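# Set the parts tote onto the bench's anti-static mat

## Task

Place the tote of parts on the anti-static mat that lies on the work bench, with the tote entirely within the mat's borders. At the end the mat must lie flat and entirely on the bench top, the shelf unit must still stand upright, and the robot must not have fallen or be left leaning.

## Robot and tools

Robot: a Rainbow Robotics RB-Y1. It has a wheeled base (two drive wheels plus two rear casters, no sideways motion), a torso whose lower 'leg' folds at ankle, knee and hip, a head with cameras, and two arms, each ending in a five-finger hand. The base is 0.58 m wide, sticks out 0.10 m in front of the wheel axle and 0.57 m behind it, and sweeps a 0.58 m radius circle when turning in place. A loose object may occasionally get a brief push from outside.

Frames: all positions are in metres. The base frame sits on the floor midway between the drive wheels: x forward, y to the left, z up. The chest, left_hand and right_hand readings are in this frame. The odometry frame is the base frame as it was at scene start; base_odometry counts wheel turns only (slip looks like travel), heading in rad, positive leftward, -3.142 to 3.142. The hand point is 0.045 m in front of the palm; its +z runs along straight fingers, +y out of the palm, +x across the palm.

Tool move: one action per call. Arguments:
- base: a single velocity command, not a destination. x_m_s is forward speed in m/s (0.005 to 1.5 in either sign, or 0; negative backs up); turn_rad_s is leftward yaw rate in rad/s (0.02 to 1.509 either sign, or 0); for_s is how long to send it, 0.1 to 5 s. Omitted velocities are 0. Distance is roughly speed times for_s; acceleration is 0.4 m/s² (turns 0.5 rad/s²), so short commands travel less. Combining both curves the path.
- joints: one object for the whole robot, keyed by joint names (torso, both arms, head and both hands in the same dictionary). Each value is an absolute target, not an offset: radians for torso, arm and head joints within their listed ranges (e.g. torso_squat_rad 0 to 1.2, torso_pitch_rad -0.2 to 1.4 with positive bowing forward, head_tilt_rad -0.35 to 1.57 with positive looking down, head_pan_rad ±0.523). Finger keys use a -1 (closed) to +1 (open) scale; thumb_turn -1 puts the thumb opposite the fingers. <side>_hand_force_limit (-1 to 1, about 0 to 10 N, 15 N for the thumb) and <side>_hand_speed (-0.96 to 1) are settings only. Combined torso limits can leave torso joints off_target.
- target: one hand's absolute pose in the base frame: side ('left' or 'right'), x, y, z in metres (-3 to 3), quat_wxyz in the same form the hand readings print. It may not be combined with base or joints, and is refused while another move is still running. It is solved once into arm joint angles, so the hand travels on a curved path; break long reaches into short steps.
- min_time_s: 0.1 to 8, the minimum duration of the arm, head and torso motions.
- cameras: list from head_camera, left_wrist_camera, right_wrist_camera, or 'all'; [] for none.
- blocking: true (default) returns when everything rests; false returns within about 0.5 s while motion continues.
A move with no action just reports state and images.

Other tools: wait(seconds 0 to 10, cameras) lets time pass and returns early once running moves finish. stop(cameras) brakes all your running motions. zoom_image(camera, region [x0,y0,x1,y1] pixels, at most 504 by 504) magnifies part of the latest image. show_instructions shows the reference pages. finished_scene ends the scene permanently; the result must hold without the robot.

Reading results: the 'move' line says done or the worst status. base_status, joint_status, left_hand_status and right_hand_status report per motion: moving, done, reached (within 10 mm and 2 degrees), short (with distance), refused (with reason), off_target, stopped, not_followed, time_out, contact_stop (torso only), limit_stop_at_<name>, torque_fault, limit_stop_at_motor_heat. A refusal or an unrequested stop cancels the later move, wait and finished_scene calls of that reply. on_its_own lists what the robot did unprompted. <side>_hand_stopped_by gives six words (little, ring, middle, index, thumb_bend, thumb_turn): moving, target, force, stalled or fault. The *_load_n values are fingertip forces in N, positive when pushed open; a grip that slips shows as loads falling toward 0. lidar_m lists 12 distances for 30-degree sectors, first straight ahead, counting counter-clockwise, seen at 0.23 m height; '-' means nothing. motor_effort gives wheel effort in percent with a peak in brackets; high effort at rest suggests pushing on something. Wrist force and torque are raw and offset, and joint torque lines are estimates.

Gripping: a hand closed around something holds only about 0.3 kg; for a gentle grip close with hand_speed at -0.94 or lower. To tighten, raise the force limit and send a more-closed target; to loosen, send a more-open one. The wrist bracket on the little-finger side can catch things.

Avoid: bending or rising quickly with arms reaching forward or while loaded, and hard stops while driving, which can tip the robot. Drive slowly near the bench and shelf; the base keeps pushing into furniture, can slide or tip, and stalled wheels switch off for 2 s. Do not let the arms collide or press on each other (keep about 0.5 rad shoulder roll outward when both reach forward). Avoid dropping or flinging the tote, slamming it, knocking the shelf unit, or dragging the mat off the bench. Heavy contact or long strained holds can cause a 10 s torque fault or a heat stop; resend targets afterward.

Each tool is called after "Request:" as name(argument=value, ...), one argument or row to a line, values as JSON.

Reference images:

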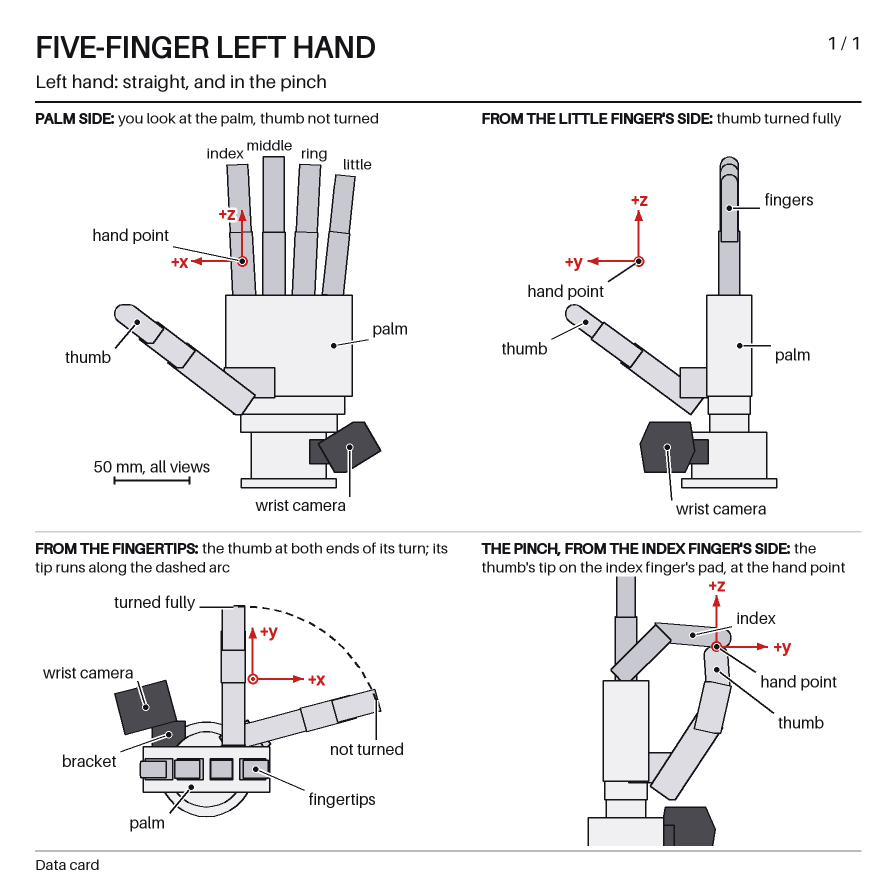

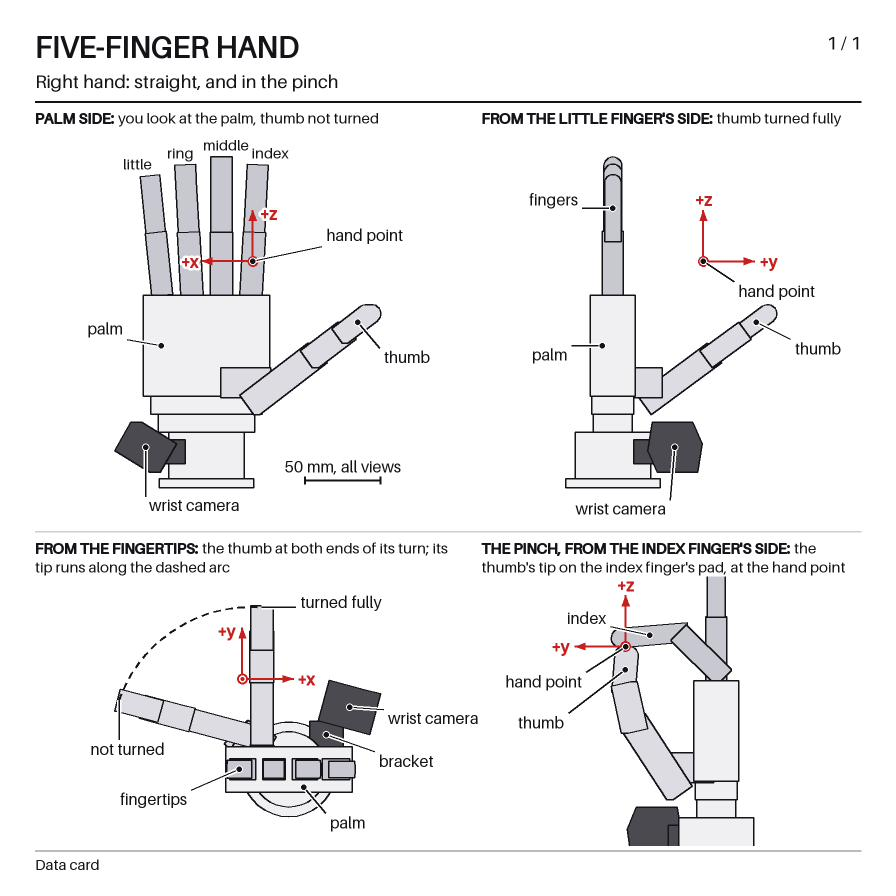

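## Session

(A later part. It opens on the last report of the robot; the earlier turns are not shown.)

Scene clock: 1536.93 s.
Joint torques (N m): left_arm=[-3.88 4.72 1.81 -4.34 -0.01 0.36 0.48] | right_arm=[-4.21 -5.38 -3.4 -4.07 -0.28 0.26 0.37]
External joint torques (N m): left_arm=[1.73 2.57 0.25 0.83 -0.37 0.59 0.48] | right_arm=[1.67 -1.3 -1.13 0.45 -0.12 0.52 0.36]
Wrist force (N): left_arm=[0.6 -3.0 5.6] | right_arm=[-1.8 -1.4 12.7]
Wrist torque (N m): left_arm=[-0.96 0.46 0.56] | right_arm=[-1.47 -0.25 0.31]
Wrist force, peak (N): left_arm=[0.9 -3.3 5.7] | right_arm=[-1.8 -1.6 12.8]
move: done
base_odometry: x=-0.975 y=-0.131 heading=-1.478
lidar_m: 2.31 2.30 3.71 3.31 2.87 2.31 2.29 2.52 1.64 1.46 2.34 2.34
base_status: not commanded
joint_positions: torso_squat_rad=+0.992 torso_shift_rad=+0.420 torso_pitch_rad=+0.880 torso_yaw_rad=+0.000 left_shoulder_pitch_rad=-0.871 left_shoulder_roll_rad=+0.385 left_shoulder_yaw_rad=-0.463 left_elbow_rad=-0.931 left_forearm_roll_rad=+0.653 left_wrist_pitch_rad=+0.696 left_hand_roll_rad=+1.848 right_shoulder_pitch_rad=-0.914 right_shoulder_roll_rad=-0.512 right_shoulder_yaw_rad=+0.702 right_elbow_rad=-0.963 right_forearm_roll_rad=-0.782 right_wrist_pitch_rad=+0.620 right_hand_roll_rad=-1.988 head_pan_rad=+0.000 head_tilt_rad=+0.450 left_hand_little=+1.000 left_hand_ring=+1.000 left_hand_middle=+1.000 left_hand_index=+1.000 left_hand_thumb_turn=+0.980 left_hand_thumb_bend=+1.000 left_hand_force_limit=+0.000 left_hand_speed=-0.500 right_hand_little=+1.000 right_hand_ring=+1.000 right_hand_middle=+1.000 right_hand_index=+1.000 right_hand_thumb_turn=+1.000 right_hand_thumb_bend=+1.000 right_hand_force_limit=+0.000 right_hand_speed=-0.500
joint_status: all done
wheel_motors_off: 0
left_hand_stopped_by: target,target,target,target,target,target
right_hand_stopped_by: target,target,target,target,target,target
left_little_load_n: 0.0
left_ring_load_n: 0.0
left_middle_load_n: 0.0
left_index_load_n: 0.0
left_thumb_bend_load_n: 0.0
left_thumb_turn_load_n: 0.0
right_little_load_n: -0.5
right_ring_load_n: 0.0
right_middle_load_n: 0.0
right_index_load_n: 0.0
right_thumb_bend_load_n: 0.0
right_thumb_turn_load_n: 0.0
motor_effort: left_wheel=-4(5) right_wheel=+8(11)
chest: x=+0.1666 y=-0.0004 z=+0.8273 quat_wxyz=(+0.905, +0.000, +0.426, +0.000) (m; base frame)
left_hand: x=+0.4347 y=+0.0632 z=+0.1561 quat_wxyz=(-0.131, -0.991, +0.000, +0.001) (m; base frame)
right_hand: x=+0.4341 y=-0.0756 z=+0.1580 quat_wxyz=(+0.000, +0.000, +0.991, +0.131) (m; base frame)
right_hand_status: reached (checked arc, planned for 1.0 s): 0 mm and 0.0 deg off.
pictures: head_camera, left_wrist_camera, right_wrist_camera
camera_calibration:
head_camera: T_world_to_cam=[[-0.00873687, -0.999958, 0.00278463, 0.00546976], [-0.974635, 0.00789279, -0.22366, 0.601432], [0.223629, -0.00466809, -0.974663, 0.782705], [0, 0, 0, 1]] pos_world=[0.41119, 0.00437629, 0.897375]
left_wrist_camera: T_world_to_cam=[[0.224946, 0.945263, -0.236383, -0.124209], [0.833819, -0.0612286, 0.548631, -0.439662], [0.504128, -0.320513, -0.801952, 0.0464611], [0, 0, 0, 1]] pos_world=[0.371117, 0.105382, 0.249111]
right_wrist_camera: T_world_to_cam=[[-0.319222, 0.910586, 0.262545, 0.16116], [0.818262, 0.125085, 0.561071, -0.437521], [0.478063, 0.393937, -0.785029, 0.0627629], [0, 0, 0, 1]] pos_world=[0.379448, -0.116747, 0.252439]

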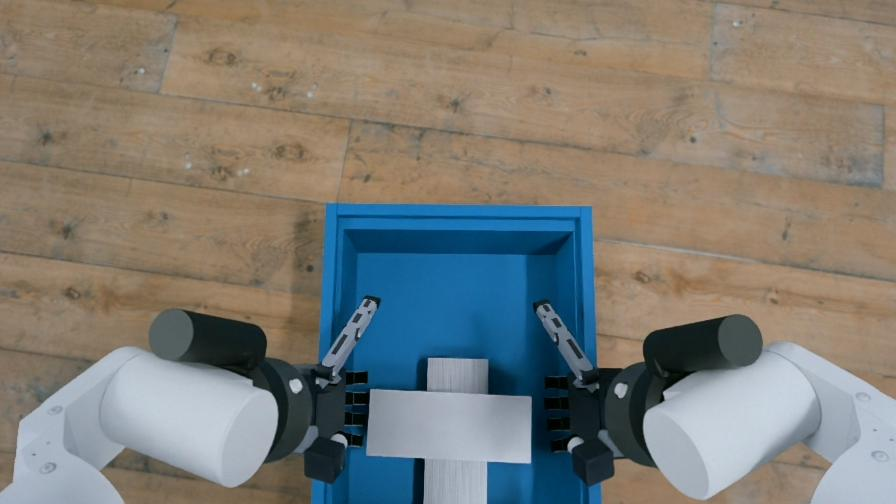

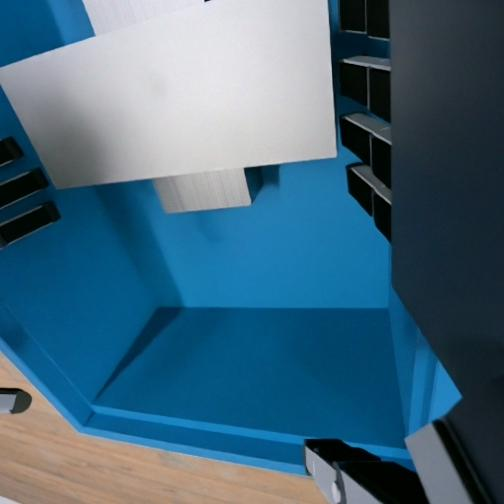

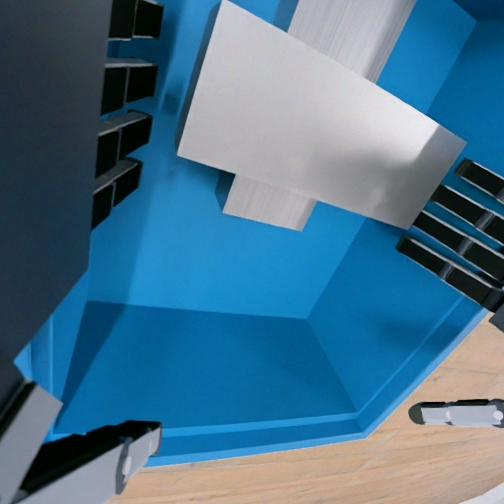

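Request:
move(
  target={"side": "left", "x": 0.42, "y": 0.11, "z": 0.28, "quat_wxyz": [0.1305, 0.9914, 0, 0]},
  min_time_s=1.5,
  cameras=[],
)

Request:
move(
  target={"side": "right", "x": 0.42, "y": -0.12, "z": 0.28, "quat_wxyz": [0, 0, 0.9914, 0.1305]},
  min_time_s=1.5,
  cameras=[],
)

Request:
move(
  joints={"torso_squat_rad": 0.6, "torso_shift_rad": 0.0, "torso_pitch_rad": 0.45, "head_tilt_rad": 0.5},
  min_time_s=4,
  cameras=[],
)

Request:
move(
  base={"x_m_s": -0.25, "for_s": 1.8},
  cameras=[],
)

Request:
move(
  base={"turn_rad_s": 0.6, "for_s": 2.1},
  cameras=[],
)

Request:
move(
  base={"x_m_s": 0.3, "for_s": 2.62},
  cameras=[],
)

Request:
move(
  base={"turn_rad_s": -0.6, "for_s": 2.19},
  cameras=["head_camera"],
)

Scene clock: 1566.63 s.
Joint torques (N m): left_arm=[-2.85 5.53 3.07 -7.89 0.61 -0.26 -0.04] | right_arm=[-3.32 -6.81 -3.75 -1.78 0.55 0.66 -0.1]
External joint torques (N m): left_arm=[-0.33 0.15 -0.35 -0.89 0.17 0.12 -0.04] | right_arm=[2.56 -2.75 -1.49 2.76 0.71 0.92 -0.1]
Wrist force (N): left_arm=[0.4 -6.2 4.7] | right_arm=[-0.4 1.5 11.4]
Wrist torque (N m): left_arm=[-1.05 0.40 0.60] | right_arm=[-1.39 -0.45 0.37]
Wrist force, peak (N): left_arm=[2.6 56.3 23.3] | right_arm=[2.8 56.0 29.3]
move: done
base_odometry: x=-0.975 y=-0.131 heading=-1.478
lidar_m: 2.31 2.30 3.71 3.30 2.87 2.31 2.29 2.52 1.64 1.46 2.34 2.33
base_status: not commanded
joint_positions: torso_squat_rad=+0.992 torso_shift_rad=+0.420 torso_pitch_rad=+0.880 torso_yaw_rad=+0.000 left_shoulder_pitch_rad=-0.551 left_shoulder_roll_rad=+0.726 left_shoulder_yaw_rad=-0.412 left_elbow_rad=-1.783 left_forearm_roll_rad=+0.626 left_wrist_pitch_rad=+1.050 left_hand_roll_rad=+2.153 right_shoulder_pitch_rad=-0.915 right_shoulder_roll_rad=-0.511 right_shoulder_yaw_rad=+0.702 right_elbow_rad=-0.963 right_forearm_roll_rad=-0.782 right_wrist_pitch_rad=+0.620 right_hand_roll_rad=-1.988 head_pan_rad=+0.000 head_tilt_rad=+0.450 left_hand_little=+1.000 left_hand_ring=+1.000 left_hand_middle=+1.000 left_hand_index=+1.000 left_hand_thumb_turn=+0.980 left_hand_thumb_bend=+1.000 left_hand_force_limit=+0.000 left_hand_speed=-0.500 right_hand_little=+1.000 right_hand_ring=+1.000 right_hand_middle=+1.000 right_hand_index=+1.000 right_hand_thumb_turn=+1.000 right_hand_thumb_bend=+1.000 right_hand_force_limit=+0.000 right_hand_speed=-0.500
joint_status: all done
wheel_motors_off: 0
left_hand_stopped_by: target,target,target,target,target,target
right_hand_stopped_by: target,target,target,target,target,target
left_little_load_n: 0.0
left_ring_load_n: 0.0
left_middle_load_n: 0.0
left_index_load_n: 0.0
left_thumb_bend_load_n: 0.0
left_thumb_turn_load_n: 0.0
right_little_load_n: -0.5
right_ring_load_n: 0.0
right_middle_load_n: -0.5
right_index_load_n: -0.5
right_thumb_bend_load_n: 0.0
right_thumb_turn_load_n: 0.0
motor_effort: left_wheel=-3(5) right_wheel=+8(11)
chest: x=+0.1666 y=-0.0004 z=+0.8273 quat_wxyz=(+0.905, +0.000, +0.426, +0.000) (m; base frame)
left_hand: x=+0.4199 y=+0.1101 z=+0.2799 quat_wxyz=(-0.131, -0.991, +0.000, +0.000) (m; base frame)
left_hand_status: reached (checked arc, planned for 1.5 s): 0 mm and 0.0 deg off.
right_hand: x=+0.4342 y=-0.0748 z=+0.1583 quat_wxyz=(+0.000, +0.000, +0.991, +0.131) (m; base frame)
pictures: none
No camera images: "cameras" was empty.

Scene clock: 1568.47 s.
Joint torques (N m): left_arm=[-3 5.54 2.81 -7.68 0.33 -0.41 0.12] | right_arm=[-2.78 -7.29 -5.11 -6.62 -0.14 -0.32 0.09]
External joint torques (N m): left_arm=[-0.48 0.15 -0.6 -0.68 -0.11 -0.03 0.12] | right_arm=[0.51 0.7 -0.86 -0.43 -0.01 0.1 0.08]
Wrist force (N): left_arm=[0.3 -5.9 4.9] | right_arm=[0.2 -2.9 11.5]
Wrist torque (N m): left_arm=[-1.01 0.46 0.58] | right_arm=[-1.31 -0.48 0.26]
Wrist force, peak (N): left_arm=[0.1 -6.4 5.3] | right_arm=[-2.2 5.8 13.0]
move: done
base_odometry: x=-0.975 y=-0.131 heading=-1.478
lidar_m: 2.31 2.30 3.71 3.30 2.87 2.32 2.29 2.52 1.64 1.46 2.34 2.33
base_status: not commanded
joint_positions: torso_squat_rad=+0.992 torso_shift_rad=+0.420 torso_pitch_rad=+0.880 torso_yaw_rad=+0.000 left_shoulder_pitch_rad=-0.551 left_shoulder_roll_rad=+0.726 left_shoulder_yaw_rad=-0.412 left_elbow_rad=-1.783 left_forearm_roll_rad=+0.626 left_wrist_pitch_rad=+1.050 left_hand_roll_rad=+2.153 right_shoulder_pitch_rad=-0.655 right_shoulder_roll_rad=-0.927 right_shoulder_yaw_rad=+0.636 right_elbow_rad=-1.781 right_forearm_roll_rad=-0.696 right_wrist_pitch_rad=+0.900 right_hand_roll_rad=-2.345 head_pan_rad=+0.000 head_tilt_rad=+0.450 left_hand_little=+1.000 left_hand_ring=+1.000 left_hand_middle=+1.000 left_hand_index=+1.000 left_hand_thumb_turn=+0.980 left_hand_thumb_bend=+1.000 left_hand_force_limit=+0.000 left_hand_speed=-0.500 right_hand_little=+1.000 right_hand_ring=+1.000 right_hand_middle=+1.000 right_hand_index=+1.000 right_hand_thumb_turn=+1.000 right_hand_thumb_bend=+1.000 right_hand_force_limit=+0.000 right_hand_speed=-0.500
joint_status: all done
wheel_motors_off: 0
left_hand_stopped_by: target,target,target,target,target,target
right_hand_stopped_by: target,target,target,target,target,target
left_little_load_n: 0.0
left_ring_load_n: 0.0
left_middle_load_n: 0.0
left_index_load_n: 0.0
left_thumb_bend_load_n: 0.0
left_thumb_turn_load_n: 0.0
right_little_load_n: 0.0
right_ring_load_n: 0.0
right_middle_load_n: 0.0
right_index_load_n: 0.0
right_thumb_bend_load_n: 0.0
right_thumb_turn_load_n: 0.0
motor_effort: left_wheel=-3(5) right_wheel=+8(11)
chest: x=+0.1666 y=-0.0004 z=+0.8273 quat_wxyz=(+0.905, +0.000, +0.426, +0.000) (m; base frame)
left_hand: x=+0.4200 y=+0.1100 z=+0.2799 quat_wxyz=(-0.131, -0.991, +0.000, +0.000) (m; base frame)
right_hand: x=+0.4199 y=-0.1201 z=+0.2799 quat_wxyz=(+0.000, +0.000, +0.991, +0.131) (m; base frame)
right_hand_status: reached (checked arc, planned for 1.5 s): 0 mm and 0.0 deg off.
pictures: none
No camera images: "cameras" was empty.

Scene clock: 1572.77 s.
Joint torques (N m): left_arm=[-10.28 7.31 5.82 -7.81 0.04 -0.7 0.16] | right_arm=[-10.68 -8.79 -8.11 -6.31 0.25 -0.84 0.1]
External joint torques (N m): left_arm=[0.12 0.23 -0.7 -0.63 0 0.33 0.15] | right_arm=[0.62 0.92 -0.23 -0.5 -0.11 0.14 0.11]
Wrist force (N): left_arm=[-2.4 -5.7 4.6] | right_arm=[2.5 -2.8 11.4]
Wrist torque (N m): left_arm=[-1.00 0.69 0.42] | right_arm=[-1.32 -0.62 0.40]
Wrist force, peak (N): left_arm=[-0.6 -6.9 4.8] | right_arm=[-0.2 -3.2 12.4]
move: done
base_odometry: x=-0.975 y=-0.131 heading=-1.478
lidar_m: 2.31 2.30 3.72 3.30 2.88 2.31 2.29 2.52 1.64 1.46 2.35 2.33
base_status: not commanded
joint_positions: torso_squat_rad=+0.600 torso_shift_rad=+0.000 torso_pitch_rad=+0.450 torso_yaw_rad=+0.000 left_shoulder_pitch_rad=-0.551 left_shoulder_roll_rad=+0.726 left_shoulder_yaw_rad=-0.412 left_elbow_rad=-1.783 left_forearm_roll_rad=+0.625 left_wrist_pitch_rad=+1.050 left_hand_roll_rad=+2.153 right_shoulder_pitch_rad=-0.655 right_shoulder_roll_rad=-0.927 right_shoulder_yaw_rad=+0.636 right_elbow_rad=-1.781 right_forearm_roll_rad=-0.696 right_wrist_pitch_rad=+0.900 right_hand_roll_rad=-2.345 head_pan_rad=+0.000 head_tilt_rad=+0.500 left_hand_little=+1.000 left_hand_ring=+1.000 left_hand_middle=+1.000 left_hand_index=+1.000 left_hand_thumb_turn=+0.980 left_hand_thumb_bend=+1.000 left_hand_force_limit=+0.000 left_hand_speed=-0.500 right_hand_little=+1.000 right_hand_ring=+1.000 right_hand_middle=+1.000 right_hand_index=+1.000 right_hand_thumb_turn=+1.000 right_hand_thumb_bend=+1.000 right_hand_force_limit=+0.000 right_hand_speed=-0.500
joint_status: all done
wheel_motors_off: 0
left_hand_stopped_by: target,target,target,target,target,target
right_hand_stopped_by: target,target,target,target,target,target
left_little_load_n: 0.0
left_ring_load_n: 0.0
left_middle_load_n: 0.0
left_index_load_n: 0.0
left_thumb_bend_load_n: 0.0
left_thumb_turn_load_n: 0.0
right_little_load_n: 0.0
right_ring_load_n: 0.0
right_middle_load_n: 0.0
right_index_load_n: 0.0
right_thumb_bend_load_n: 0.0
right_thumb_turn_load_n: 0.0
motor_effort: left_wheel=-1(6) right_wheel=+9(12)
chest: x=-0.0934 y=-0.0005 z=+1.1368 quat_wxyz=(+0.975, +0.000, +0.223, +0.000) (m; base frame)
left_hand: x=+0.3651 y=+0.1099 z=+0.7449 quat_wxyz=(-0.128, -0.969, +0.028, -0.211) (m; base frame)
right_hand: x=+0.3651 y=-0.1203 z=+0.7449 quat_wxyz=(+0.211, -0.028, +0.969, +0.128) (m; base frame)
pictures: none
No camera images: "cameras" was empty.

Scene clock: 1575.53 s.
Joint torques (N m): left_arm=[-10.66 7.51 6.35 -7.49 0.19 -1.03 0.26] | right_arm=[-11.38 -8.96 -8.08 -6.15 0.21 -0.87 0.14]
External joint torques (N m): left_arm=[-0.26 0.43 -0.18 -0.31 0.16 0 0.25] | right_arm=[-0.08 0.75 -0.21 -0.34 -0.15 0.11 0.15]
Wrist force (N): left_arm=[-1.9 -5.8 4.3] | right_arm=[2.2 -3.2 11.0]
Wrist torque (N m): left_arm=[-0.96 0.54 0.47] | right_arm=[-1.37 -0.57 0.36]
Wrist force, peak (N): left_arm=[-2.2 -6.6 4.4] | right_arm=[3.0 -3.5 11.7]
move: done
base_odometry: x=-1.017 y=+0.317 heading=-1.477
lidar_m: 2.75 2.69 3.45 3.36 2.33 1.87 1.85 2.04 1.40 2.09 1.61 2.78
base_status: done (sent for 1.8 of 1.8 s)
joint_positions: torso_squat_rad=+0.600 torso_shift_rad=+0.000 torso_pitch_rad=+0.450 torso_yaw_rad=+0.000 left_shoulder_pitch_rad=-0.551 left_shoulder_roll_rad=+0.726 left_shoulder_yaw_rad=-0.412 left_elbow_rad=-1.783 left_forearm_roll_rad=+0.625 left_wrist_pitch_rad=+1.050 left_hand_roll_rad=+2.153 right_shoulder_pitch_rad=-0.655 right_shoulder_roll_rad=-0.927 right_shoulder_yaw_rad=+0.636 right_elbow_rad=-1.781 right_forearm_roll_rad=-0.696 right_wrist_pitch_rad=+0.900 right_hand_roll_rad=-2.345 head_pan_rad=+0.000 head_tilt_rad=+0.500 left_hand_little=+1.000 left_hand_ring=+1.000 left_hand_middle=+1.000 left_hand_index=+1.000 left_hand_thumb_turn=+0.980 left_hand_thumb_bend=+1.000 left_hand_force_limit=+0.000 left_hand_speed=-0.500 right_hand_little=+1.000 right_hand_ring=+1.000 right_hand_middle=+1.000 right_hand_index=+1.000 right_hand_thumb_turn=+1.000 right_hand_thumb_bend=+1.000 right_hand_force_limit=+0.000 right_hand_speed=-0.500
joint_status: not commanded
wheel_motors_off: 0
left_hand_stopped_by: target,target,target,target,target,target
right_hand_stopped_by: target,target,target,target,target,target
left_little_load_n: 0.0
left_ring_load_n: 0.0
left_middle_load_n: 0.0
left_index_load_n: 0.0
left_thumb_bend_load_n: 0.0
left_thumb_turn_load_n: 0.0
right_little_load_n: 0.0
right_ring_load_n: 0.0
right_middle_load_n: 0.0
right_index_load_n: 0.0
right_thumb_bend_load_n: 0.0
right_thumb_turn_load_n: 0.0
motor_effort: left_wheel=+6(27) right_wheel=-2(25)
chest: x=-0.0934 y=-0.0005 z=+1.1369 quat_wxyz=(+0.975, +0.000, +0.223, +0.000) (m; base frame)
left_hand: x=+0.3650 y=+0.1099 z=+0.7449 quat_wxyz=(-0.128, -0.969, +0.028, -0.211) (m; base frame)
right_hand: x=+0.3650 y=-0.1203 z=+0.7449 quat_wxyz=(+0.211, -0.028, +0.969, +0.128) (m; base frame)
pictures: none
No camera images: "cameras" was empty.

Scene clock: 1579.17 s.
Joint torques (N m): left_arm=[-10.59 7.7 5.59 -7.64 0.04 -0.99 0.1] | right_arm=[-11.4 -9.11 -7.87 -6.3 0.2 -0.89 0.11]
External joint torques (N m): left_arm=[-0.2 0.62 -0.94 -0.46 0.01 0.04 0.09] | right_arm=[-0.1 0.59 0 -0.49 -0.16 0.09 0.12]
Wrist force (N): left_arm=[-2.2 -5.9 4.4] | right_arm=[2.1 -3.0 11.3]
Wrist torque (N m): left_arm=[-0.96 0.60 0.44] | right_arm=[-1.37 -0.54 0.37]
Wrist force, peak (N): left_arm=[-2.3 -6.3 4.8] | right_arm=[2.4 -3.0 11.9]
move: done
base_odometry: x=-1.017 y=+0.317 heading=-0.218
lidar_m: 3.36 3.16 2.04 1.85 1.86 2.28 1.38 1.64 1.63 2.76 2.69 2.98
base_status: done (sent for 2.1 of 2.1 s)
joint_positions: torso_squat_rad=+0.600 torso_shift_rad=+0.000 torso_pitch_rad=+0.450 torso_yaw_rad=+0.000 left_shoulder_pitch_rad=-0.551 left_shoulder_roll_rad=+0.726 left_shoulder_yaw_rad=-0.412 left_elbow_rad=-1.783 left_forearm_roll_rad=+0.625 left_wrist_pitch_rad=+1.050 left_hand_roll_rad=+2.153 right_shoulder_pitch_rad=-0.655 right_shoulder_roll_rad=-0.927 right_shoulder_yaw_rad=+0.636 right_elbow_rad=-1.781 right_forearm_roll_rad=-0.696 right_wrist_pitch_rad=+0.900 right_hand_roll_rad=-2.345 head_pan_rad=+0.000 head_tilt_rad=+0.500 left_hand_little=+1.000 left_hand_ring=+1.000 left_hand_middle=+1.000 left_hand_index=+1.000 left_hand_thumb_turn=+0.980 left_hand_thumb_bend=+1.000 left_hand_force_limit=+0.000 left_hand_speed=-0.500 right_hand_little=+1.000 right_hand_ring=+1.000 right_hand_middle=+1.000 right_hand_index=+1.000 right_hand_thumb_turn=+1.000 right_hand_thumb_bend=+1.000 right_hand_force_limit=+0.000 right_hand_speed=-0.500
joint_status: not commanded
wheel_motors_off: 0
left_hand_stopped_by: target,target,target,target,target,target
right_hand_stopped_by: target,target,target,target,target,target
left_little_load_n: 0.0
left_ring_load_n: 0.0
left_middle_load_n: 0.0
left_index_load_n: 0.0
left_thumb_bend_load_n: 0.0
left_thumb_turn_load_n: 0.0
right_little_load_n: 0.0
right_ring_load_n: 0.0
right_middle_load_n: 0.0
right_index_load_n: 0.0
right_thumb_bend_load_n: 0.0
right_thumb_turn_load_n: 0.0
motor_effort: left_wheel=+0(27) right_wheel=+8(32)
chest: x=-0.0934 y=-0.0005 z=+1.1369 quat_wxyz=(+0.975, +0.000, +0.223, +0.000) (m; base frame)
left_hand: x=+0.3651 y=+0.1099 z=+0.7449 quat_wxyz=(-0.128, -0.969, +0.028, -0.211) (m; base frame)
right_hand: x=+0.3650 y=-0.1204 z=+0.7449 quat_wxyz=(+0.211, -0.028, +0.969, +0.128) (m; base frame)
pictures: none
No camera images: "cameras" was empty.

Scene clock: 1583.00 s.
Joint torques (N m): left_arm=[-10.88 7.71 5.65 -7.68 -0.04 -0.85 0.06] | right_arm=[-11.08 -8.88 -8.08 -6.3 0.17 -0.94 0.15]
External joint torques (N m): left_arm=[-0.48 0.64 -0.87 -0.5 -0.08 0.18 0.05] | right_arm=[0.21 0.83 -0.21 -0.5 -0.19 0.04 0.16]
Wrist force (N): left_arm=[-2.3 -5.8 4.4] | right_arm=[2.5 -2.9 11.1]
Wrist torque (N m): left_arm=[-0.93 0.61 0.43] | right_arm=[-1.30 -0.61 0.35]
Wrist force, peak (N): left_arm=[-2.4 -6.7 4.5] | right_arm=[2.4 -3.1 11.9]
move: done
base_odometry: x=-0.245 y=+0.146 heading=-0.217
lidar_m: 2.58 2.62 2.16 1.98 1.99 2.44 2.16 2.25 2.91 2.63 2.56 3.25
base_status: done (sent for 2.63 of 2.63 s)
joint_positions: torso_squat_rad=+0.600 torso_shift_rad=+0.000 torso_pitch_rad=+0.450 torso_yaw_rad=+0.000 left_shoulder_pitch_rad=-0.551 left_shoulder_roll_rad=+0.726 left_shoulder_yaw_rad=-0.412 left_elbow_rad=-1.783 left_forearm_roll_rad=+0.625 left_wrist_pitch_rad=+1.050 left_hand_roll_rad=+2.153 right_shoulder_pitch_rad=-0.655 right_shoulder_roll_rad=-0.927 right_shoulder_yaw_rad=+0.636 right_elbow_rad=-1.781 right_forearm_roll_rad=-0.696 right_wrist_pitch_rad=+0.900 right_hand_roll_rad=-2.345 head_pan_rad=+0.000 head_tilt_rad=+0.500 left_hand_little=+1.000 left_hand_ring=+1.000 left_hand_middle=+1.000 left_hand_index=+1.000 left_hand_thumb_turn=+0.980 left_hand_thumb_bend=+1.000 left_hand_force_limit=+0.000 left_hand_speed=-0.500 right_hand_little=+1.000 right_hand_ring=+1.000 right_hand_middle=+1.000 right_hand_index=+1.000 right_hand_thumb_turn=+1.000 right_hand_thumb_bend=+1.000 right_hand_force_limit=+0.000 right_hand_speed=-0.500
joint_status: not commanded
wheel_motors_off: 0
left_hand_stopped_by: target,target,target,target,target,target
right_hand_stopped_by: target,target,target,target,target,target
left_little_load_n: 0.0
left_ring_load_n: 0.0
left_middle_load_n: 0.0
left_index_load_n: 0.0
left_thumb_bend_load_n: 0.0
left_thumb_turn_load_n: 0.0
right_little_load_n: -0.5
right_ring_load_n: 0.0
right_middle_load_n: 0.0
right_index_load_n: 0.0
right_thumb_bend_load_n: 0.0
right_thumb_turn_load_n: 0.0
motor_effort: left_wheel=+0(24) right_wheel=-2(34)
chest: x=-0.0933 y=-0.0005 z=+1.1368 quat_wxyz=(+0.975, +0.000, +0.223, +0.000) (m; base frame)
left_hand: x=+0.3651 y=+0.1099 z=+0.7449 quat_wxyz=(-0.128, -0.969, +0.028, -0.211) (m; base frame)
right_hand: x=+0.3651 y=-0.1203 z=+0.7449 quat_wxyz=(+0.211, -0.028, +0.969, +0.128) (m; base frame)
pictures: none
No camera images: "cameras" was empty.

Scene clock: 1586.73 s.
Joint torques (N m): left_arm=[-10.75 7.32 6.38 -7.5 0.07 -1.01 0.02] | right_arm=[-10.97 -8.86 -7.95 -6.18 0.14 -0.85 0.08]
External joint torques (N m): left_arm=[-0.35 0.24 -0.14 -0.32 0.04 0.02 0.01] | right_arm=[0.32 0.86 -0.07 -0.37 -0.22 0.13 0.09]
Wrist force (N): left_arm=[-2.0 -5.9 4.8] | right_arm=[2.0 -2.6 11.3]
Wrist torque (N m): left_arm=[-1.03 0.55 0.46] | right_arm=[-1.31 -0.54 0.36]
Wrist force, peak (N): left_arm=[-1.9 -6.2 4.8] | right_arm=[2.6 -3.1 12.0]
move: done
base_odometry: x=-0.245 y=+0.146 heading=-1.537
lidar_m: 2.25 2.28 2.67 2.58 2.57 2.01 1.97 2.12 2.17 2.85 2.24 2.68
base_status: done (sent for 2.2 of 2.2 s)
joint_positions: torso_squat_rad=+0.600 torso_shift_rad=+0.000 torso_pitch_rad=+0.450 torso_yaw_rad=+0.000 left_shoulder_pitch_rad=-0.551 left_shoulder_roll_rad=+0.726 left_shoulder_yaw_rad=-0.412 left_elbow_rad=-1.783 left_forearm_roll_rad=+0.625 left_wrist_pitch_rad=+1.050 left_hand_roll_rad=+2.153 right_shoulder_pitch_rad=-0.655 right_shoulder_roll_rad=-0.927 right_shoulder_yaw_rad=+0.636 right_elbow_rad=-1.781 right_forearm_roll_rad=-0.696 right_wrist_pitch_rad=+0.900 right_hand_roll_rad=-2.345 head_pan_rad=+0.000 head_tilt_rad=+0.500 left_hand_little=+1.000 left_hand_ring=+1.000 left_hand_middle=+1.000 left_hand_index=+1.000 left_hand_thumb_turn=+0.980 left_hand_thumb_bend=+1.000 left_hand_force_limit=+0.000 left_hand_speed=-0.500 right_hand_little=+1.000 right_hand_ring=+1.000 right_hand_middle=+1.000 right_hand_index=+1.000 right_hand_thumb_turn=+1.000 right_hand_thumb_bend=+1.000 right_hand_force_limit=+0.000 right_hand_speed=-0.500
joint_status: not commanded
wheel_motors_off: 0
left_hand_stopped_by: target,target,target,target,target,target
right_hand_stopped_by: target,target,target,target,target,target
left_little_load_n: 0.0
left_ring_load_n: 0.0
left_middle_load_n: 0.0
left_index_load_n: 0.0
left_thumb_bend_load_n: 0.0
left_thumb_turn_load_n: 0.0
right_little_load_n: 0.0
right_ring_load_n: 0.0
right_middle_load_n: 0.0
right_index_load_n: 0.0
right_thumb_bend_load_n: 0.0
right_thumb_turn_load_n: 0.0
motor_effort: left_wheel=+5(24) right_wheel=+1(30)
chest: x=-0.0933 y=-0.0005 z=+1.1368 quat_wxyz=(+0.975, +0.000, +0.223, +0.000) (m; base frame)
left_hand: x=+0.3651 y=+0.1099 z=+0.7449 quat_wxyz=(-0.128, -0.969, +0.028, -0.211) (m; base frame)
right_hand: x=+0.3651 y=-0.1203 z=+0.7449 quat_wxyz=(+0.211, -0.028, +0.969, +0.128) (m; base frame)
pictures: head_camera
camera_calibration:
head_camera: T_world_to_cam=[[-0.00922948, -0.999957, -0.000709556, 0.00611484], [-0.822245, 0.00799303, -0.569077, 0.8205], [0.569058, -0.00466885, -0.822284, 1.01092], [0, 0, 0, 1]] pos_world=[0.0994388, 0.00427611, 1.29819]

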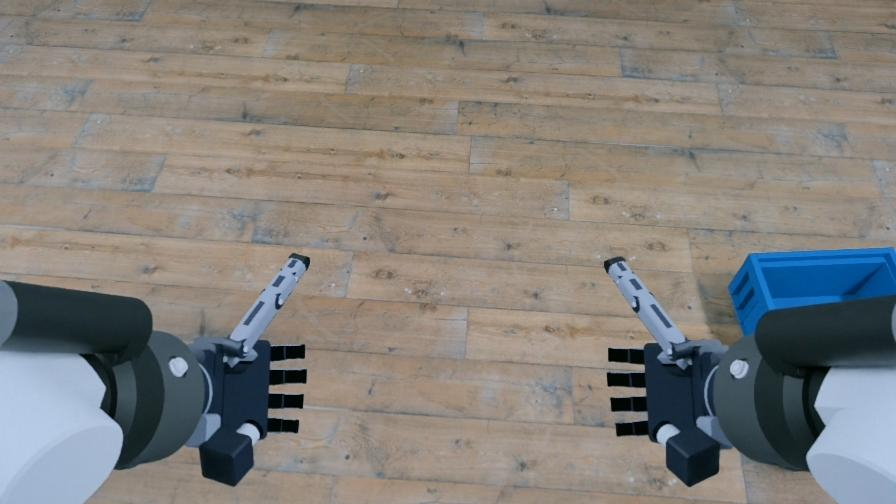

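Request:
move(
  base={"x_m_s": 0.3, "for_s": 2.21},
  cameras=[],
)

Request:
move(
  base={"turn_rad_s": -0.6, "for_s": 2.55},
  joints={"head_tilt_rad": 0.35},
  cameras=["head_camera"],
)

Scene clock: 1603.37 s.
Joint torques (N m): left_arm=[-10.7 7.38 5.81 -7.74 0.12 -0.97 0.15] | right_arm=[-10.76 -9.04 -8.17 -6.03 0.21 -0.84 0.08]
External joint torques (N m): left_arm=[-0.3 0.3 -0.71 -0.56 0.08 0.06 0.14] | right_arm=[0.53 0.67 -0.29 -0.22 -0.15 0.14 0.09]
Wrist force (N): left_arm=[-2.0 -5.8 4.8] | right_arm=[2.5 -2.9 11.7]
Wrist torque (N m): left_arm=[-0.97 0.58 0.46] | right_arm=[-1.35 -0.62 0.39]
Wrist force, peak (N): left_arm=[-2.5 -6.5 4.6] | right_arm=[2.4 -2.9 11.9]
move: done
base_odometry: x=-0.223 y=-0.513 heading=-1.537
lidar_m: 1.91 1.62 2.97 2.60 2.79 2.67 2.63 2.81 2.47 2.15 2.61 2.01
base_status: done (sent for 2.2 of 2.2 s)
joint_positions: torso_squat_rad=+0.600 torso_shift_rad=+0.000 torso_pitch_rad=+0.450 torso_yaw_rad=+0.000 left_shoulder_pitch_rad=-0.551 left_shoulder_roll_rad=+0.726 left_shoulder_yaw_rad=-0.412 left_elbow_rad=-1.783 left_forearm_roll_rad=+0.625 left_wrist_pitch_rad=+1.050 left_hand_roll_rad=+2.153 right_shoulder_pitch_rad=-0.655 right_shoulder_roll_rad=-0.927 right_shoulder_yaw_rad=+0.636 right_elbow_rad=-1.781 right_forearm_roll_rad=-0.696 right_wrist_pitch_rad=+0.900 right_hand_roll_rad=-2.345 head_pan_rad=+0.000 head_tilt_rad=+0.500 left_hand_little=+1.000 left_hand_ring=+1.000 left_hand_middle=+1.000 left_hand_index=+1.000 left_hand_thumb_turn=+0.980 left_hand_thumb_bend=+1.000 left_hand_force_limit=+0.000 left_hand_speed=-0.500 right_hand_little=+1.000 right_hand_ring=+1.000 right_hand_middle=+1.000 right_hand_index=+1.000 right_hand_thumb_turn=+1.000 right_hand_thumb_bend=+1.000 right_hand_force_limit=+0.000 right_hand_speed=-0.500
joint_status: not commanded
wheel_motors_off: 0
left_hand_stopped_by: target,target,target,target,target,target
right_hand_stopped_by: target,target,target,target,target,target
left_little_load_n: 0.0
left_ring_load_n: 0.0
left_middle_load_n: 0.0
left_index_load_n: 0.0
left_thumb_bend_load_n: 0.0
left_thumb_turn_load_n: 0.0
right_little_load_n: 0.0
right_ring_load_n: 0.0
right_middle_load_n: 0.0
right_index_load_n: 0.0
right_thumb_bend_load_n: 0.0
right_thumb_turn_load_n: 0.0
motor_effort: left_wheel=-3(30) right_wheel=-1(29)
chest: x=-0.0933 y=-0.0005 z=+1.1368 quat_wxyz=(+0.975, +0.000, +0.223, +0.000) (m; base frame)
left_hand: x=+0.3651 y=+0.1099 z=+0.7449 quat_wxyz=(-0.128, -0.969, +0.028, -0.211) (m; base frame)
right_hand: x=+0.3651 y=-0.1203 z=+0.7449 quat_wxyz=(+0.211, -0.028, +0.969, +0.128) (m; base frame)
pictures: none
No camera images: "cameras" was empty.

Scene clock: 1607.47 s.
Joint torques (N m): left_arm=[-10.27 7.35 5.62 -7.54 0.29 -1.02 0.1] | right_arm=[-10.87 -8.84 -8.17 -6.22 0.18 -0.93 0]
External joint torques (N m): left_arm=[0.13 0.27 -0.9 -0.37 0.25 0.01 0.09] | right_arm=[0.42 0.87 -0.3 -0.41 -0.18 0.05 0.01]
Wrist force (N): left_arm=[-1.9 -6.1 4.1] | right_arm=[2.1 -2.9 11.2]
Wrist torque (N m): left_arm=[-1.00 0.56 0.48] | right_arm=[-1.33 -0.58 0.35]
Wrist force, peak (N): left_arm=[-2.6 -6.4 4.5] | right_arm=[2.1 -3.1 12.2]
move: done
base_odometry: x=-0.223 y=-0.513 heading=-3.077
lidar_m: 2.14 2.56 2.01 1.92 2.12 2.96 2.53 2.80 2.68 2.64 2.82 2.45
base_status: done (sent for 2.57 of 2.57 s)
joint_positions: torso_squat_rad=+0.600 torso_shift_rad=+0.000 torso_pitch_rad=+0.450 torso_yaw_rad=+0.000 left_shoulder_pitch_rad=-0.551 left_shoulder_roll_rad=+0.726 left_shoulder_yaw_rad=-0.412 left_elbow_rad=-1.783 left_forearm_roll_rad=+0.625 left_wrist_pitch_rad=+1.050 left_hand_roll_rad=+2.153 right_shoulder_pitch_rad=-0.655 right_shoulder_roll_rad=-0.927 right_shoulder_yaw_rad=+0.636 right_elbow_rad=-1.781 right_forearm_roll_rad=-0.696 right_wrist_pitch_rad=+0.900 right_hand_roll_rad=-2.345 head_pan_rad=+0.000 head_tilt_rad=+0.350 left_hand_little=+1.000 left_hand_ring=+1.000 left_hand_middle=+1.000 left_hand_index=+1.000 left_hand_thumb_turn=+0.980 left_hand_thumb_bend=+1.000 left_hand_force_limit=+0.000 left_hand_speed=-0.500 right_hand_little=+1.000 right_hand_ring=+1.000 right_hand_middle=+1.000 right_hand_index=+1.000 right_hand_thumb_turn=+1.000 right_hand_thumb_bend=+1.000 right_hand_force_limit=+0.000 right_hand_speed=-0.500
joint_status: all done
wheel_motors_off: 0
left_hand_stopped_by: target,target,target,target,target,target
right_hand_stopped_by: target,target,target,target,target,target
left_little_load_n: 0.0
left_ring_load_n: -0.5
left_middle_load_n: 0.0
left_index_load_n: 0.0
left_thumb_bend_load_n: -0.5
left_thumb_turn_load_n: 0.0
right_little_load_n: 0.0
right_ring_load_n: 0.0
right_middle_load_n: 0.0
right_index_load_n: 0.0
right_thumb_bend_load_n: 0.0
right_thumb_turn_load_n: 0.0
motor_effort: left_wheel=+5(26) right_wheel=+2(30)
chest: x=-0.0933 y=-0.0005 z=+1.1368 quat_wxyz=(+0.975, +0.000, +0.223, +0.000) (m; base frame)
left_hand: x=+0.3651 y=+0.1099 z=+0.7449 quat_wxyz=(-0.128, -0.969, +0.028, -0.211) (m; base frame)
right_hand: x=+0.3651 y=-0.1203 z=+0.7449 quat_wxyz=(+0.211, -0.028, +0.969, +0.128) (m; base frame)
pictures: head_camera
camera_calibration:
head_camera: T_world_to_cam=[[-0.00908809, -0.999957, -0.00200739, 0.00781619], [-0.727983, 0.00799249, -0.685549, 0.971588], [0.685535, -0.00476898, -0.728024, 0.886061], [0, 0, 0, 1]] pos_world=[0.0999449, 0.00427605, 1.31116]

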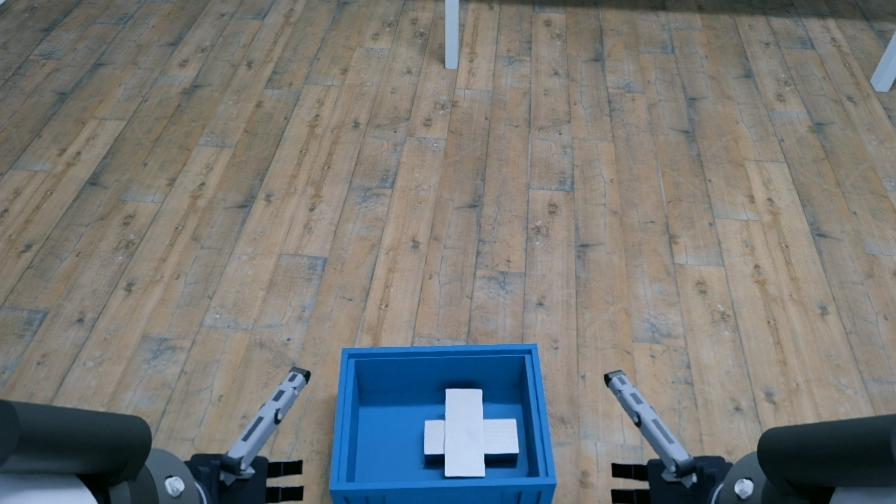

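Request:
move(
  base={"turn_rad_s": 0.05, "for_s": 0.4},
  cameras=[],
)

Request:
move(
  base={"x_m_s": 0.15, "for_s": 2.63},
  cameras=[],
)

Request:
move(
  target={"side": "left", "x": 0.36, "y": 0.34, "z": 0.75, "quat_wxyz": [0.1305, 0.9914, 0, 0]},
  min_time_s=2,
  cameras=[],
)

Request:
move(
  target={"side": "right", "x": 0.36, "y": -0.34, "z": 0.75, "quat_wxyz": [0, 0, 0.9914, 0.1305]},
  min_time_s=2,
  cameras=[],
)

Request:
move(
  joints={"torso_squat_rad": 1.1, "torso_shift_rad": 0.42, "torso_pitch_rad": 0.88, "head_tilt_rad": 0.45},
  min_time_s=5,
  cameras=["head_camera"],
)

Scene clock: 1625.63 s.
Joint torques (N m): left_arm=[-10.71 7.26 5.59 -7.47 0.2 -1.06 0.1] | right_arm=[-10.75 -8.98 -7.9 -6.06 0.1 -0.87 0.12]
External joint torques (N m): left_arm=[-0.31 0.19 -0.93 -0.29 0.16 -0.03 0.09] | right_arm=[0.54 0.73 -0.03 -0.26 -0.25 0.1 0.13]
Wrist force (N): left_arm=[-2.1 -5.9 4.5] | right_arm=[2.4 -2.7 11.4]
Wrist torque (N m): left_arm=[-0.98 0.57 0.45] | right_arm=[-1.31 -0.61 0.40]
Wrist force, peak (N): left_arm=[-2.0 -6.5 4.6] | right_arm=[2.4 -3.2 11.8]
move: done
base_odometry: x=-0.223 y=-0.513 heading=-3.057
lidar_m: 2.14 2.52 2.00 1.92 2.12 2.95 2.61 2.80 2.67 2.64 2.84 2.46
base_status: done (sent for 0.4 of 0.4 s)
joint_positions: torso_squat_rad=+0.600 torso_shift_rad=+0.000 torso_pitch_rad=+0.450 torso_yaw_rad=+0.000 left_shoulder_pitch_rad=-0.551 left_shoulder_roll_rad=+0.726 left_shoulder_yaw_rad=-0.412 left_elbow_rad=-1.783 left_forearm_roll_rad=+0.625 left_wrist_pitch_rad=+1.050 left_hand_roll_rad=+2.153 right_shoulder_pitch_rad=-0.655 right_shoulder_roll_rad=-0.927 right_shoulder_yaw_rad=+0.636 right_elbow_rad=-1.781 right_forearm_roll_rad=-0.696 right_wrist_pitch_rad=+0.900 right_hand_roll_rad=-2.345 head_pan_rad=+0.000 head_tilt_rad=+0.350 left_hand_little=+1.000 left_hand_ring=+1.000 left_hand_middle=+1.000 left_hand_index=+1.000 left_hand_thumb_turn=+0.980 left_hand_thumb_bend=+1.000 left_hand_force_limit=+0.000 left_hand_speed=-0.500 right_hand_little=+1.000 right_hand_ring=+1.000 right_hand_middle=+1.000 right_hand_index=+1.000 right_hand_thumb_turn=+1.000 right_hand_thumb_bend=+1.000 right_hand_force_limit=+0.000 right_hand_speed=-0.500
joint_status: not commanded
wheel_motors_off: 0
left_hand_stopped_by: target,target,target,target,target,target
right_hand_stopped_by: target,target,target,target,target,target
left_little_load_n: 0.0
left_ring_load_n: 0.0
left_middle_load_n: 0.0
left_index_load_n: 0.0
left_thumb_bend_load_n: 0.0
left_thumb_turn_load_n: 0.0
right_little_load_n: 0.0
right_ring_load_n: -0.5
right_middle_load_n: 0.0
right_index_load_n: 0.0
right_thumb_bend_load_n: 0.0
right_thumb_turn_load_n: 0.0
motor_effort: left_wheel=+2(5) right_wheel=-1(13)
chest: x=-0.0933 y=-0.0005 z=+1.1368 quat_wxyz=(+0.975, +0.000, +0.223, +0.000) (m; base frame)
left_hand: x=+0.3651 y=+0.1099 z=+0.7449 quat_wxyz=(-0.128, -0.969, +0.028, -0.211) (m; base frame)
right_hand: x=+0.3651 y=-0.1203 z=+0.7449 quat_wxyz=(+0.211, -0.028, +0.969, +0.128) (m; base frame)
pictures: none
No camera images: "cameras" was empty.

Scene clock: 1628.97 s.
Joint torques (N m): left_arm=[-10.5 7.42 5.82 -7.64 -0.15 -0.93 0.11] | right_arm=[-10.72 -8.85 -8.36 -6.08 0.17 -0.85 0.21]
External joint torques (N m): left_arm=[-0.1 0.35 -0.71 -0.47 -0.19 0.1 0.1] | right_arm=[0.57 0.86 -0.48 -0.28 -0.18 0.12 0.21]
Wrist force (N): left_arm=[-2.4 -5.9 4.2] | right_arm=[2.3 -2.9 11.6]
Wrist torque (N m): left_arm=[-0.97 0.62 0.43] | right_arm=[-1.34 -0.59 0.36]
Wrist force, peak (N): left_arm=[-1.8 -6.6 4.8] | right_arm=[2.1 -3.2 11.8]
move: done
base_odometry: x=-0.617 y=-0.547 heading=-3.057
lidar_m: 1.74 2.46 1.95 1.92 2.04 3.17 2.92 3.17 2.72 2.69 2.90 2.15
base_status: done (sent for 2.63 of 2.63 s)
joint_positions: torso_squat_rad=+0.600 torso_shift_rad=+0.000 torso_pitch_rad=+0.450 torso_yaw_rad=+0.000 left_shoulder_pitch_rad=-0.551 left_shoulder_roll_rad=+0.726 left_shoulder_yaw_rad=-0.412 left_elbow_rad=-1.783 left_forearm_roll_rad=+0.625 left_wrist_pitch_rad=+1.050 left_hand_roll_rad=+2.153 right_shoulder_pitch_rad=-0.655 right_shoulder_roll_rad=-0.927 right_shoulder_yaw_rad=+0.636 right_elbow_rad=-1.781 right_forearm_roll_rad=-0.696 right_wrist_pitch_rad=+0.900 right_hand_roll_rad=-2.345 head_pan_rad=+0.000 head_tilt_rad=+0.350 left_hand_little=+1.000 left_hand_ring=+1.000 left_hand_middle=+1.000 left_hand_index=+1.000 left_hand_thumb_turn=+0.980 left_hand_thumb_bend=+1.000 left_hand_force_limit=+0.000 left_hand_speed=-0.500 right_hand_little=+1.000 right_hand_ring=+1.000 right_hand_middle=+1.000 right_hand_index=+1.000 right_hand_thumb_turn=+1.000 right_hand_thumb_bend=+1.000 right_hand_force_limit=+0.000 right_hand_speed=-0.500
joint_status: not commanded
wheel_motors_off: 0
left_hand_stopped_by: target,target,target,target,target,target
right_hand_stopped_by: target,target,target,target,target,target
left_little_load_n: 0.0
left_ring_load_n: 0.0
left_middle_load_n: 0.0
left_index_load_n: 0.0
left_thumb_bend_load_n: 0.0
left_thumb_turn_load_n: 0.0
right_little_load_n: -0.5
right_ring_load_n: 0.0
right_middle_load_n: 0.0
right_index_load_n: 0.0
right_thumb_bend_load_n: 0.0
right_thumb_turn_load_n: 0.0
motor_effort: left_wheel=-3(26) right_wheel=+2(30)
chest: x=-0.0933 y=-0.0005 z=+1.1368 quat_wxyz=(+0.975, +0.000, +0.223, +0.000) (m; base frame)
left_hand: x=+0.3651 y=+0.1099 z=+0.7448 quat_wxyz=(-0.128, -0.969, +0.028, -0.211) (m; base frame)
right_hand: x=+0.3651 y=-0.1203 z=+0.7449 quat_wxyz=(+0.211, -0.028, +0.969, +0.128) (m; base frame)
pictures: none
No camera images: "cameras" was empty.

Scene clock: 1631.30 s.
Joint torques (N m): left_arm=[-13.37 17.64 5.8 -3.52 0.53 0.39 -0.18] | right_arm=[-10.49 -8.87 -8.27 -5.95 0.18 -0.92 0.04]
External joint torques (N m): left_arm=[-0.23 1.41 -0.51 0.45 -0.04 0.39 -0.18] | right_arm=[0.81 0.84 -0.4 -0.15 -0.18 0.06 0.05]
Wrist force (N): left_arm=[0.3 -5.7 5.3] | right_arm=[1.9 -2.6 11.6]
Wrist torque (N m): left_arm=[-0.99 0.45 0.48] | right_arm=[-1.31 -0.52 0.38]
Wrist force, peak (N): left_arm=[-0.1 -6.5 4.9] | right_arm=[2.5 -2.9 11.9]
move: done
base_odometry: x=-0.617 y=-0.547 heading=-3.057
lidar_m: 1.75 2.45 1.95 1.92 2.05 3.17 2.93 3.17 2.71 2.69 2.89 2.15
base_status: not commanded
joint_positions: torso_squat_rad=+0.600 torso_shift_rad=+0.000 torso_pitch_rad=+0.450 torso_yaw_rad=+0.000 left_shoulder_pitch_rad=-0.860 left_shoulder_roll_rad=+0.987 left_shoulder_yaw_rad=-0.256 left_elbow_rad=-0.916 left_forearm_roll_rad=+1.289 left_wrist_pitch_rad=+1.406 left_hand_roll_rad=+1.395 right_shoulder_pitch_rad=-0.655 right_shoulder_roll_rad=-0.927 right_shoulder_yaw_rad=+0.636 right_elbow_rad=-1.781 right_forearm_roll_rad=-0.696 right_wrist_pitch_rad=+0.900 right_hand_roll_rad=-2.345 head_pan_rad=+0.000 head_tilt_rad=+0.350 left_hand_little=+1.000 left_hand_ring=+1.000 left_hand_middle=+1.000 left_hand_index=+1.000 left_hand_thumb_turn=+0.980 left_hand_thumb_bend=+1.000 left_hand_force_limit=+0.000 left_hand_speed=-0.500 right_hand_little=+1.000 right_hand_ring=+1.000 right_hand_middle=+1.000 right_hand_index=+1.000 right_hand_thumb_turn=+1.000 right_hand_thumb_bend=+1.000 right_hand_force_limit=+0.000 right_hand_speed=-0.500
joint_status: all done
wheel_motors_off: 0
left_hand_stopped_by: target,target,target,target,target,target
right_hand_stopped_by: target,target,target,target,target,target
left_little_load_n: 0.0
left_ring_load_n: 0.0
left_middle_load_n: 0.0
left_index_load_n: 0.0
left_thumb_bend_load_n: 0.0
left_thumb_turn_load_n: 0.0
right_little_load_n: 0.0
right_ring_load_n: 0.0
right_middle_load_n: 0.0
right_index_load_n: 0.0
right_thumb_bend_load_n: 0.0
right_thumb_turn_load_n: 0.0
motor_effort: left_wheel=-1(5) right_wheel=+3(6)
chest: x=-0.0933 y=-0.0005 z=+1.1368 quat_wxyz=(+0.975, +0.000, +0.223, +0.000) (m; base frame)
left_hand: x=+0.3596 y=+0.3397 z=+0.7501 quat_wxyz=(-0.130, -0.992, -0.001, -0.001) (m; base frame)
left_hand_status: reached (checked arc, planned for 2.0 s): 0 mm and 0.2 deg off.
right_hand: x=+0.3651 y=-0.1203 z=+0.7449 quat_wxyz=(+0.211, -0.028, +0.969, +0.128) (m; base frame)
pictures: none
No camera images: "cameras" was empty.

Scene clock: 1633.63 s.
Joint torques (N m): left_arm=[-13.48 17.92 5.93 -3.83 0.57 0.19 -0.11] | right_arm=[-13.4 -16.35 -7.51 -1.59 -0.66 0.2 0.17]
External joint torques (N m): left_arm=[-0.34 1.68 -0.39 0.13 0 0.19 -0.11] | right_arm=[0.06 1.08 -0.73 0.54 -0.33 0.18 0.17]
Wrist force (N): left_arm=[0.0 -6.0 5.5] | right_arm=[0.3 -2.4 11.9]
Wrist torque (N m): left_arm=[-1.03 0.50 0.45] | right_arm=[-1.27 -0.48 0.35]
Wrist force, peak (N): left_arm=[0.4 -6.3 5.4] | right_arm=[0.5 -2.6 12.4]
move: done
base_odometry: x=-0.617 y=-0.547 heading=-3.057
lidar_m: 1.74 2.45 1.96 1.93 2.04 3.17 2.92 3.17 2.73 2.69 2.89 2.15
base_status: not commanded
joint_positions: torso_squat_rad=+0.600 torso_shift_rad=+0.000 torso_pitch_rad=+0.450 torso_yaw_rad=+0.000 left_shoulder_pitch_rad=-0.860 left_shoulder_roll_rad=+0.987 left_shoulder_yaw_rad=-0.256 left_elbow_rad=-0.916 left_forearm_roll_rad=+1.289 left_wrist_pitch_rad=+1.406 left_hand_roll_rad=+1.395 right_shoulder_pitch_rad=-0.914 right_shoulder_roll_rad=-1.097 right_shoulder_yaw_rad=+0.538 right_elbow_rad=-0.929 right_forearm_roll_rad=-1.523 right_wrist_pitch_rad=+1.283 right_hand_roll_rad=-1.425 head_pan_rad=+0.000 head_tilt_rad=+0.350 left_hand_little=+1.000 left_hand_ring=+1.000 left_hand_middle=+1.000 left_hand_index=+1.000 left_hand_thumb_turn=+0.980 left_hand_thumb_bend=+1.000 left_hand_force_limit=+0.000 left_hand_speed=-0.500 right_hand_little=+1.000 right_hand_ring=+1.000 right_hand_middle=+1.000 right_hand_index=+1.000 right_hand_thumb_turn=+1.000 right_hand_thumb_bend=+1.000 right_hand_force_limit=+0.000 right_hand_speed=-0.500
joint_status: all done
wheel_motors_off: 0
left_hand_stopped_by: target,target,target,target,target,target
right_hand_stopped_by: target,target,target,target,target,target
left_little_load_n: 0.0
left_ring_load_n: 0.0
left_middle_load_n: 0.0
left_index_load_n: 0.0
left_thumb_bend_load_n: 0.0
left_thumb_turn_load_n: 0.0
right_little_load_n: 0.0
right_ring_load_n: 0.0
right_middle_load_n: 0.0
right_index_load_n: 0.0
right_thumb_bend_load_n: -0.5
right_thumb_turn_load_n: 0.0
motor_effort: left_wheel=-2(5) right_wheel=+2(6)
chest: x=-0.0933 y=-0.0005 z=+1.1368 quat_wxyz=(+0.975, +0.000, +0.223, +0.000) (m; base frame)
left_hand: x=+0.3596 y=+0.3397 z=+0.7501 quat_wxyz=(-0.130, -0.992, -0.001, -0.001) (m; base frame)
right_hand: x=+0.3595 y=-0.3394 z=+0.7501 quat_wxyz=(+0.001, +0.001, +0.992, +0.130) (m; base frame)
right_hand_status: reached (checked arc, planned for 2.0 s): 1 mm and 0.2 deg off.
pictures: none
No camera images: "cameras" was empty.

Scene clock: 1639.00 s.
Joint torques (N m): left_arm=[-6.54 16.55 4.76 -2.43 0.32 0.82 -0.02] | right_arm=[-5.47 -15.83 -5.46 -0.29 -0.43 0.92 0.07]
External joint torques (N m): left_arm=[-1.3 1.17 -0.01 -0.25 -0.06 0.02 -0.01] | right_arm=[0.02 1.1 -0.78 0.47 -0.23 0.08 0.06]
Wrist force (N): left_arm=[2.9 -5.9 4.2] | right_arm=[-2.4 -2.6 11.4]
Wrist torque (N m): left_arm=[-0.96 0.19 0.61] | right_arm=[-1.27 -0.27 0.19]
Wrist force, peak (N): left_arm=[0.8 -6.4 5.5] | right_arm=[-0.6 -3.3 12.2]
move: done
base_odometry: x=-0.617 y=-0.547 heading=-3.057
lidar_m: 1.74 2.46 1.95 1.92 2.05 3.17 2.93 3.17 2.72 2.69 2.91 2.15
base_status: not commanded
joint_positions: torso_squat_rad=+1.100 torso_shift_rad=+0.420 torso_pitch_rad=+0.880 torso_yaw_rad=+0.000 left_shoulder_pitch_rad=-0.860 left_shoulder_roll_rad=+0.987 left_shoulder_yaw_rad=-0.256 left_elbow_rad=-0.916 left_forearm_roll_rad=+1.289 left_wrist_pitch_rad=+1.407 left_hand_roll_rad=+1.395 right_shoulder_pitch_rad=-0.914 right_shoulder_roll_rad=-1.097 right_shoulder_yaw_rad=+0.538 right_elbow_rad=-0.929 right_forearm_roll_rad=-1.523 right_wrist_pitch_rad=+1.283 right_hand_roll_rad=-1.425 head_pan_rad=+0.000 head_tilt_rad=+0.450 left_hand_little=+1.000 left_hand_ring=+1.000 left_hand_middle=+1.000 left_hand_index=+1.000 left_hand_thumb_turn=+0.980 left_hand_thumb_bend=+1.000 left_hand_force_limit=+0.000 left_hand_speed=-0.500 right_hand_little=+1.000 right_hand_ring=+1.000 right_hand_middle=+1.000 right_hand_index=+1.000 right_hand_thumb_turn=+1.000 right_hand_thumb_bend=+1.000 right_hand_force_limit=+0.000 right_hand_speed=-0.500
joint_status: all done
wheel_motors_off: 0
left_hand_stopped_by: target,target,target,target,target,target
right_hand_stopped_by: target,target,target,target,target,target
left_little_load_n: 0.5
left_ring_load_n: 0.0
left_middle_load_n: 0.0
left_index_load_n: 0.0
left_thumb_bend_load_n: 0.0
left_thumb_turn_load_n: 0.5
right_little_load_n: 0.5
right_ring_load_n: 0.0
right_middle_load_n: 0.0
right_index_load_n: 0.0
right_thumb_bend_load_n: 0.0
right_thumb_turn_load_n: 0.0
motor_effort: left_wheel=-2(5) right_wheel=+4(7)
chest: x=+0.1400 y=-0.0004 z=+0.7675 quat_wxyz=(+0.905, +0.000, +0.426, +0.000) (m; base frame)
left_hand: x=+0.3904 y=+0.3399 z=+0.2272 quat_wxyz=(-0.127, -0.969, -0.028, +0.211) (m; base frame)
right_hand: x=+0.3905 y=-0.3392 z=+0.2272 quat_wxyz=(-0.210, +0.028, +0.969, +0.126) (m; base frame)
pictures: head_camera
camera_calibration:
head_camera: T_world_to_cam=[[-0.00863907, -0.999959, 0.00280732, 0.00544744], [-0.974658, 0.00779284, -0.223565, 0.56206], [0.223534, -0.00466756, -0.974685, 0.730424], [0, 0, 0, 1]] pos_world=[0.384589, 0.00447647, 0.837575]

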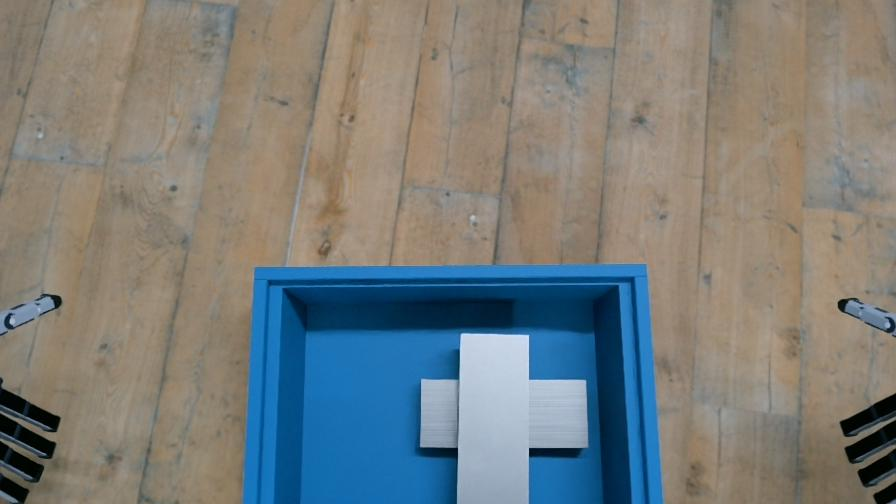

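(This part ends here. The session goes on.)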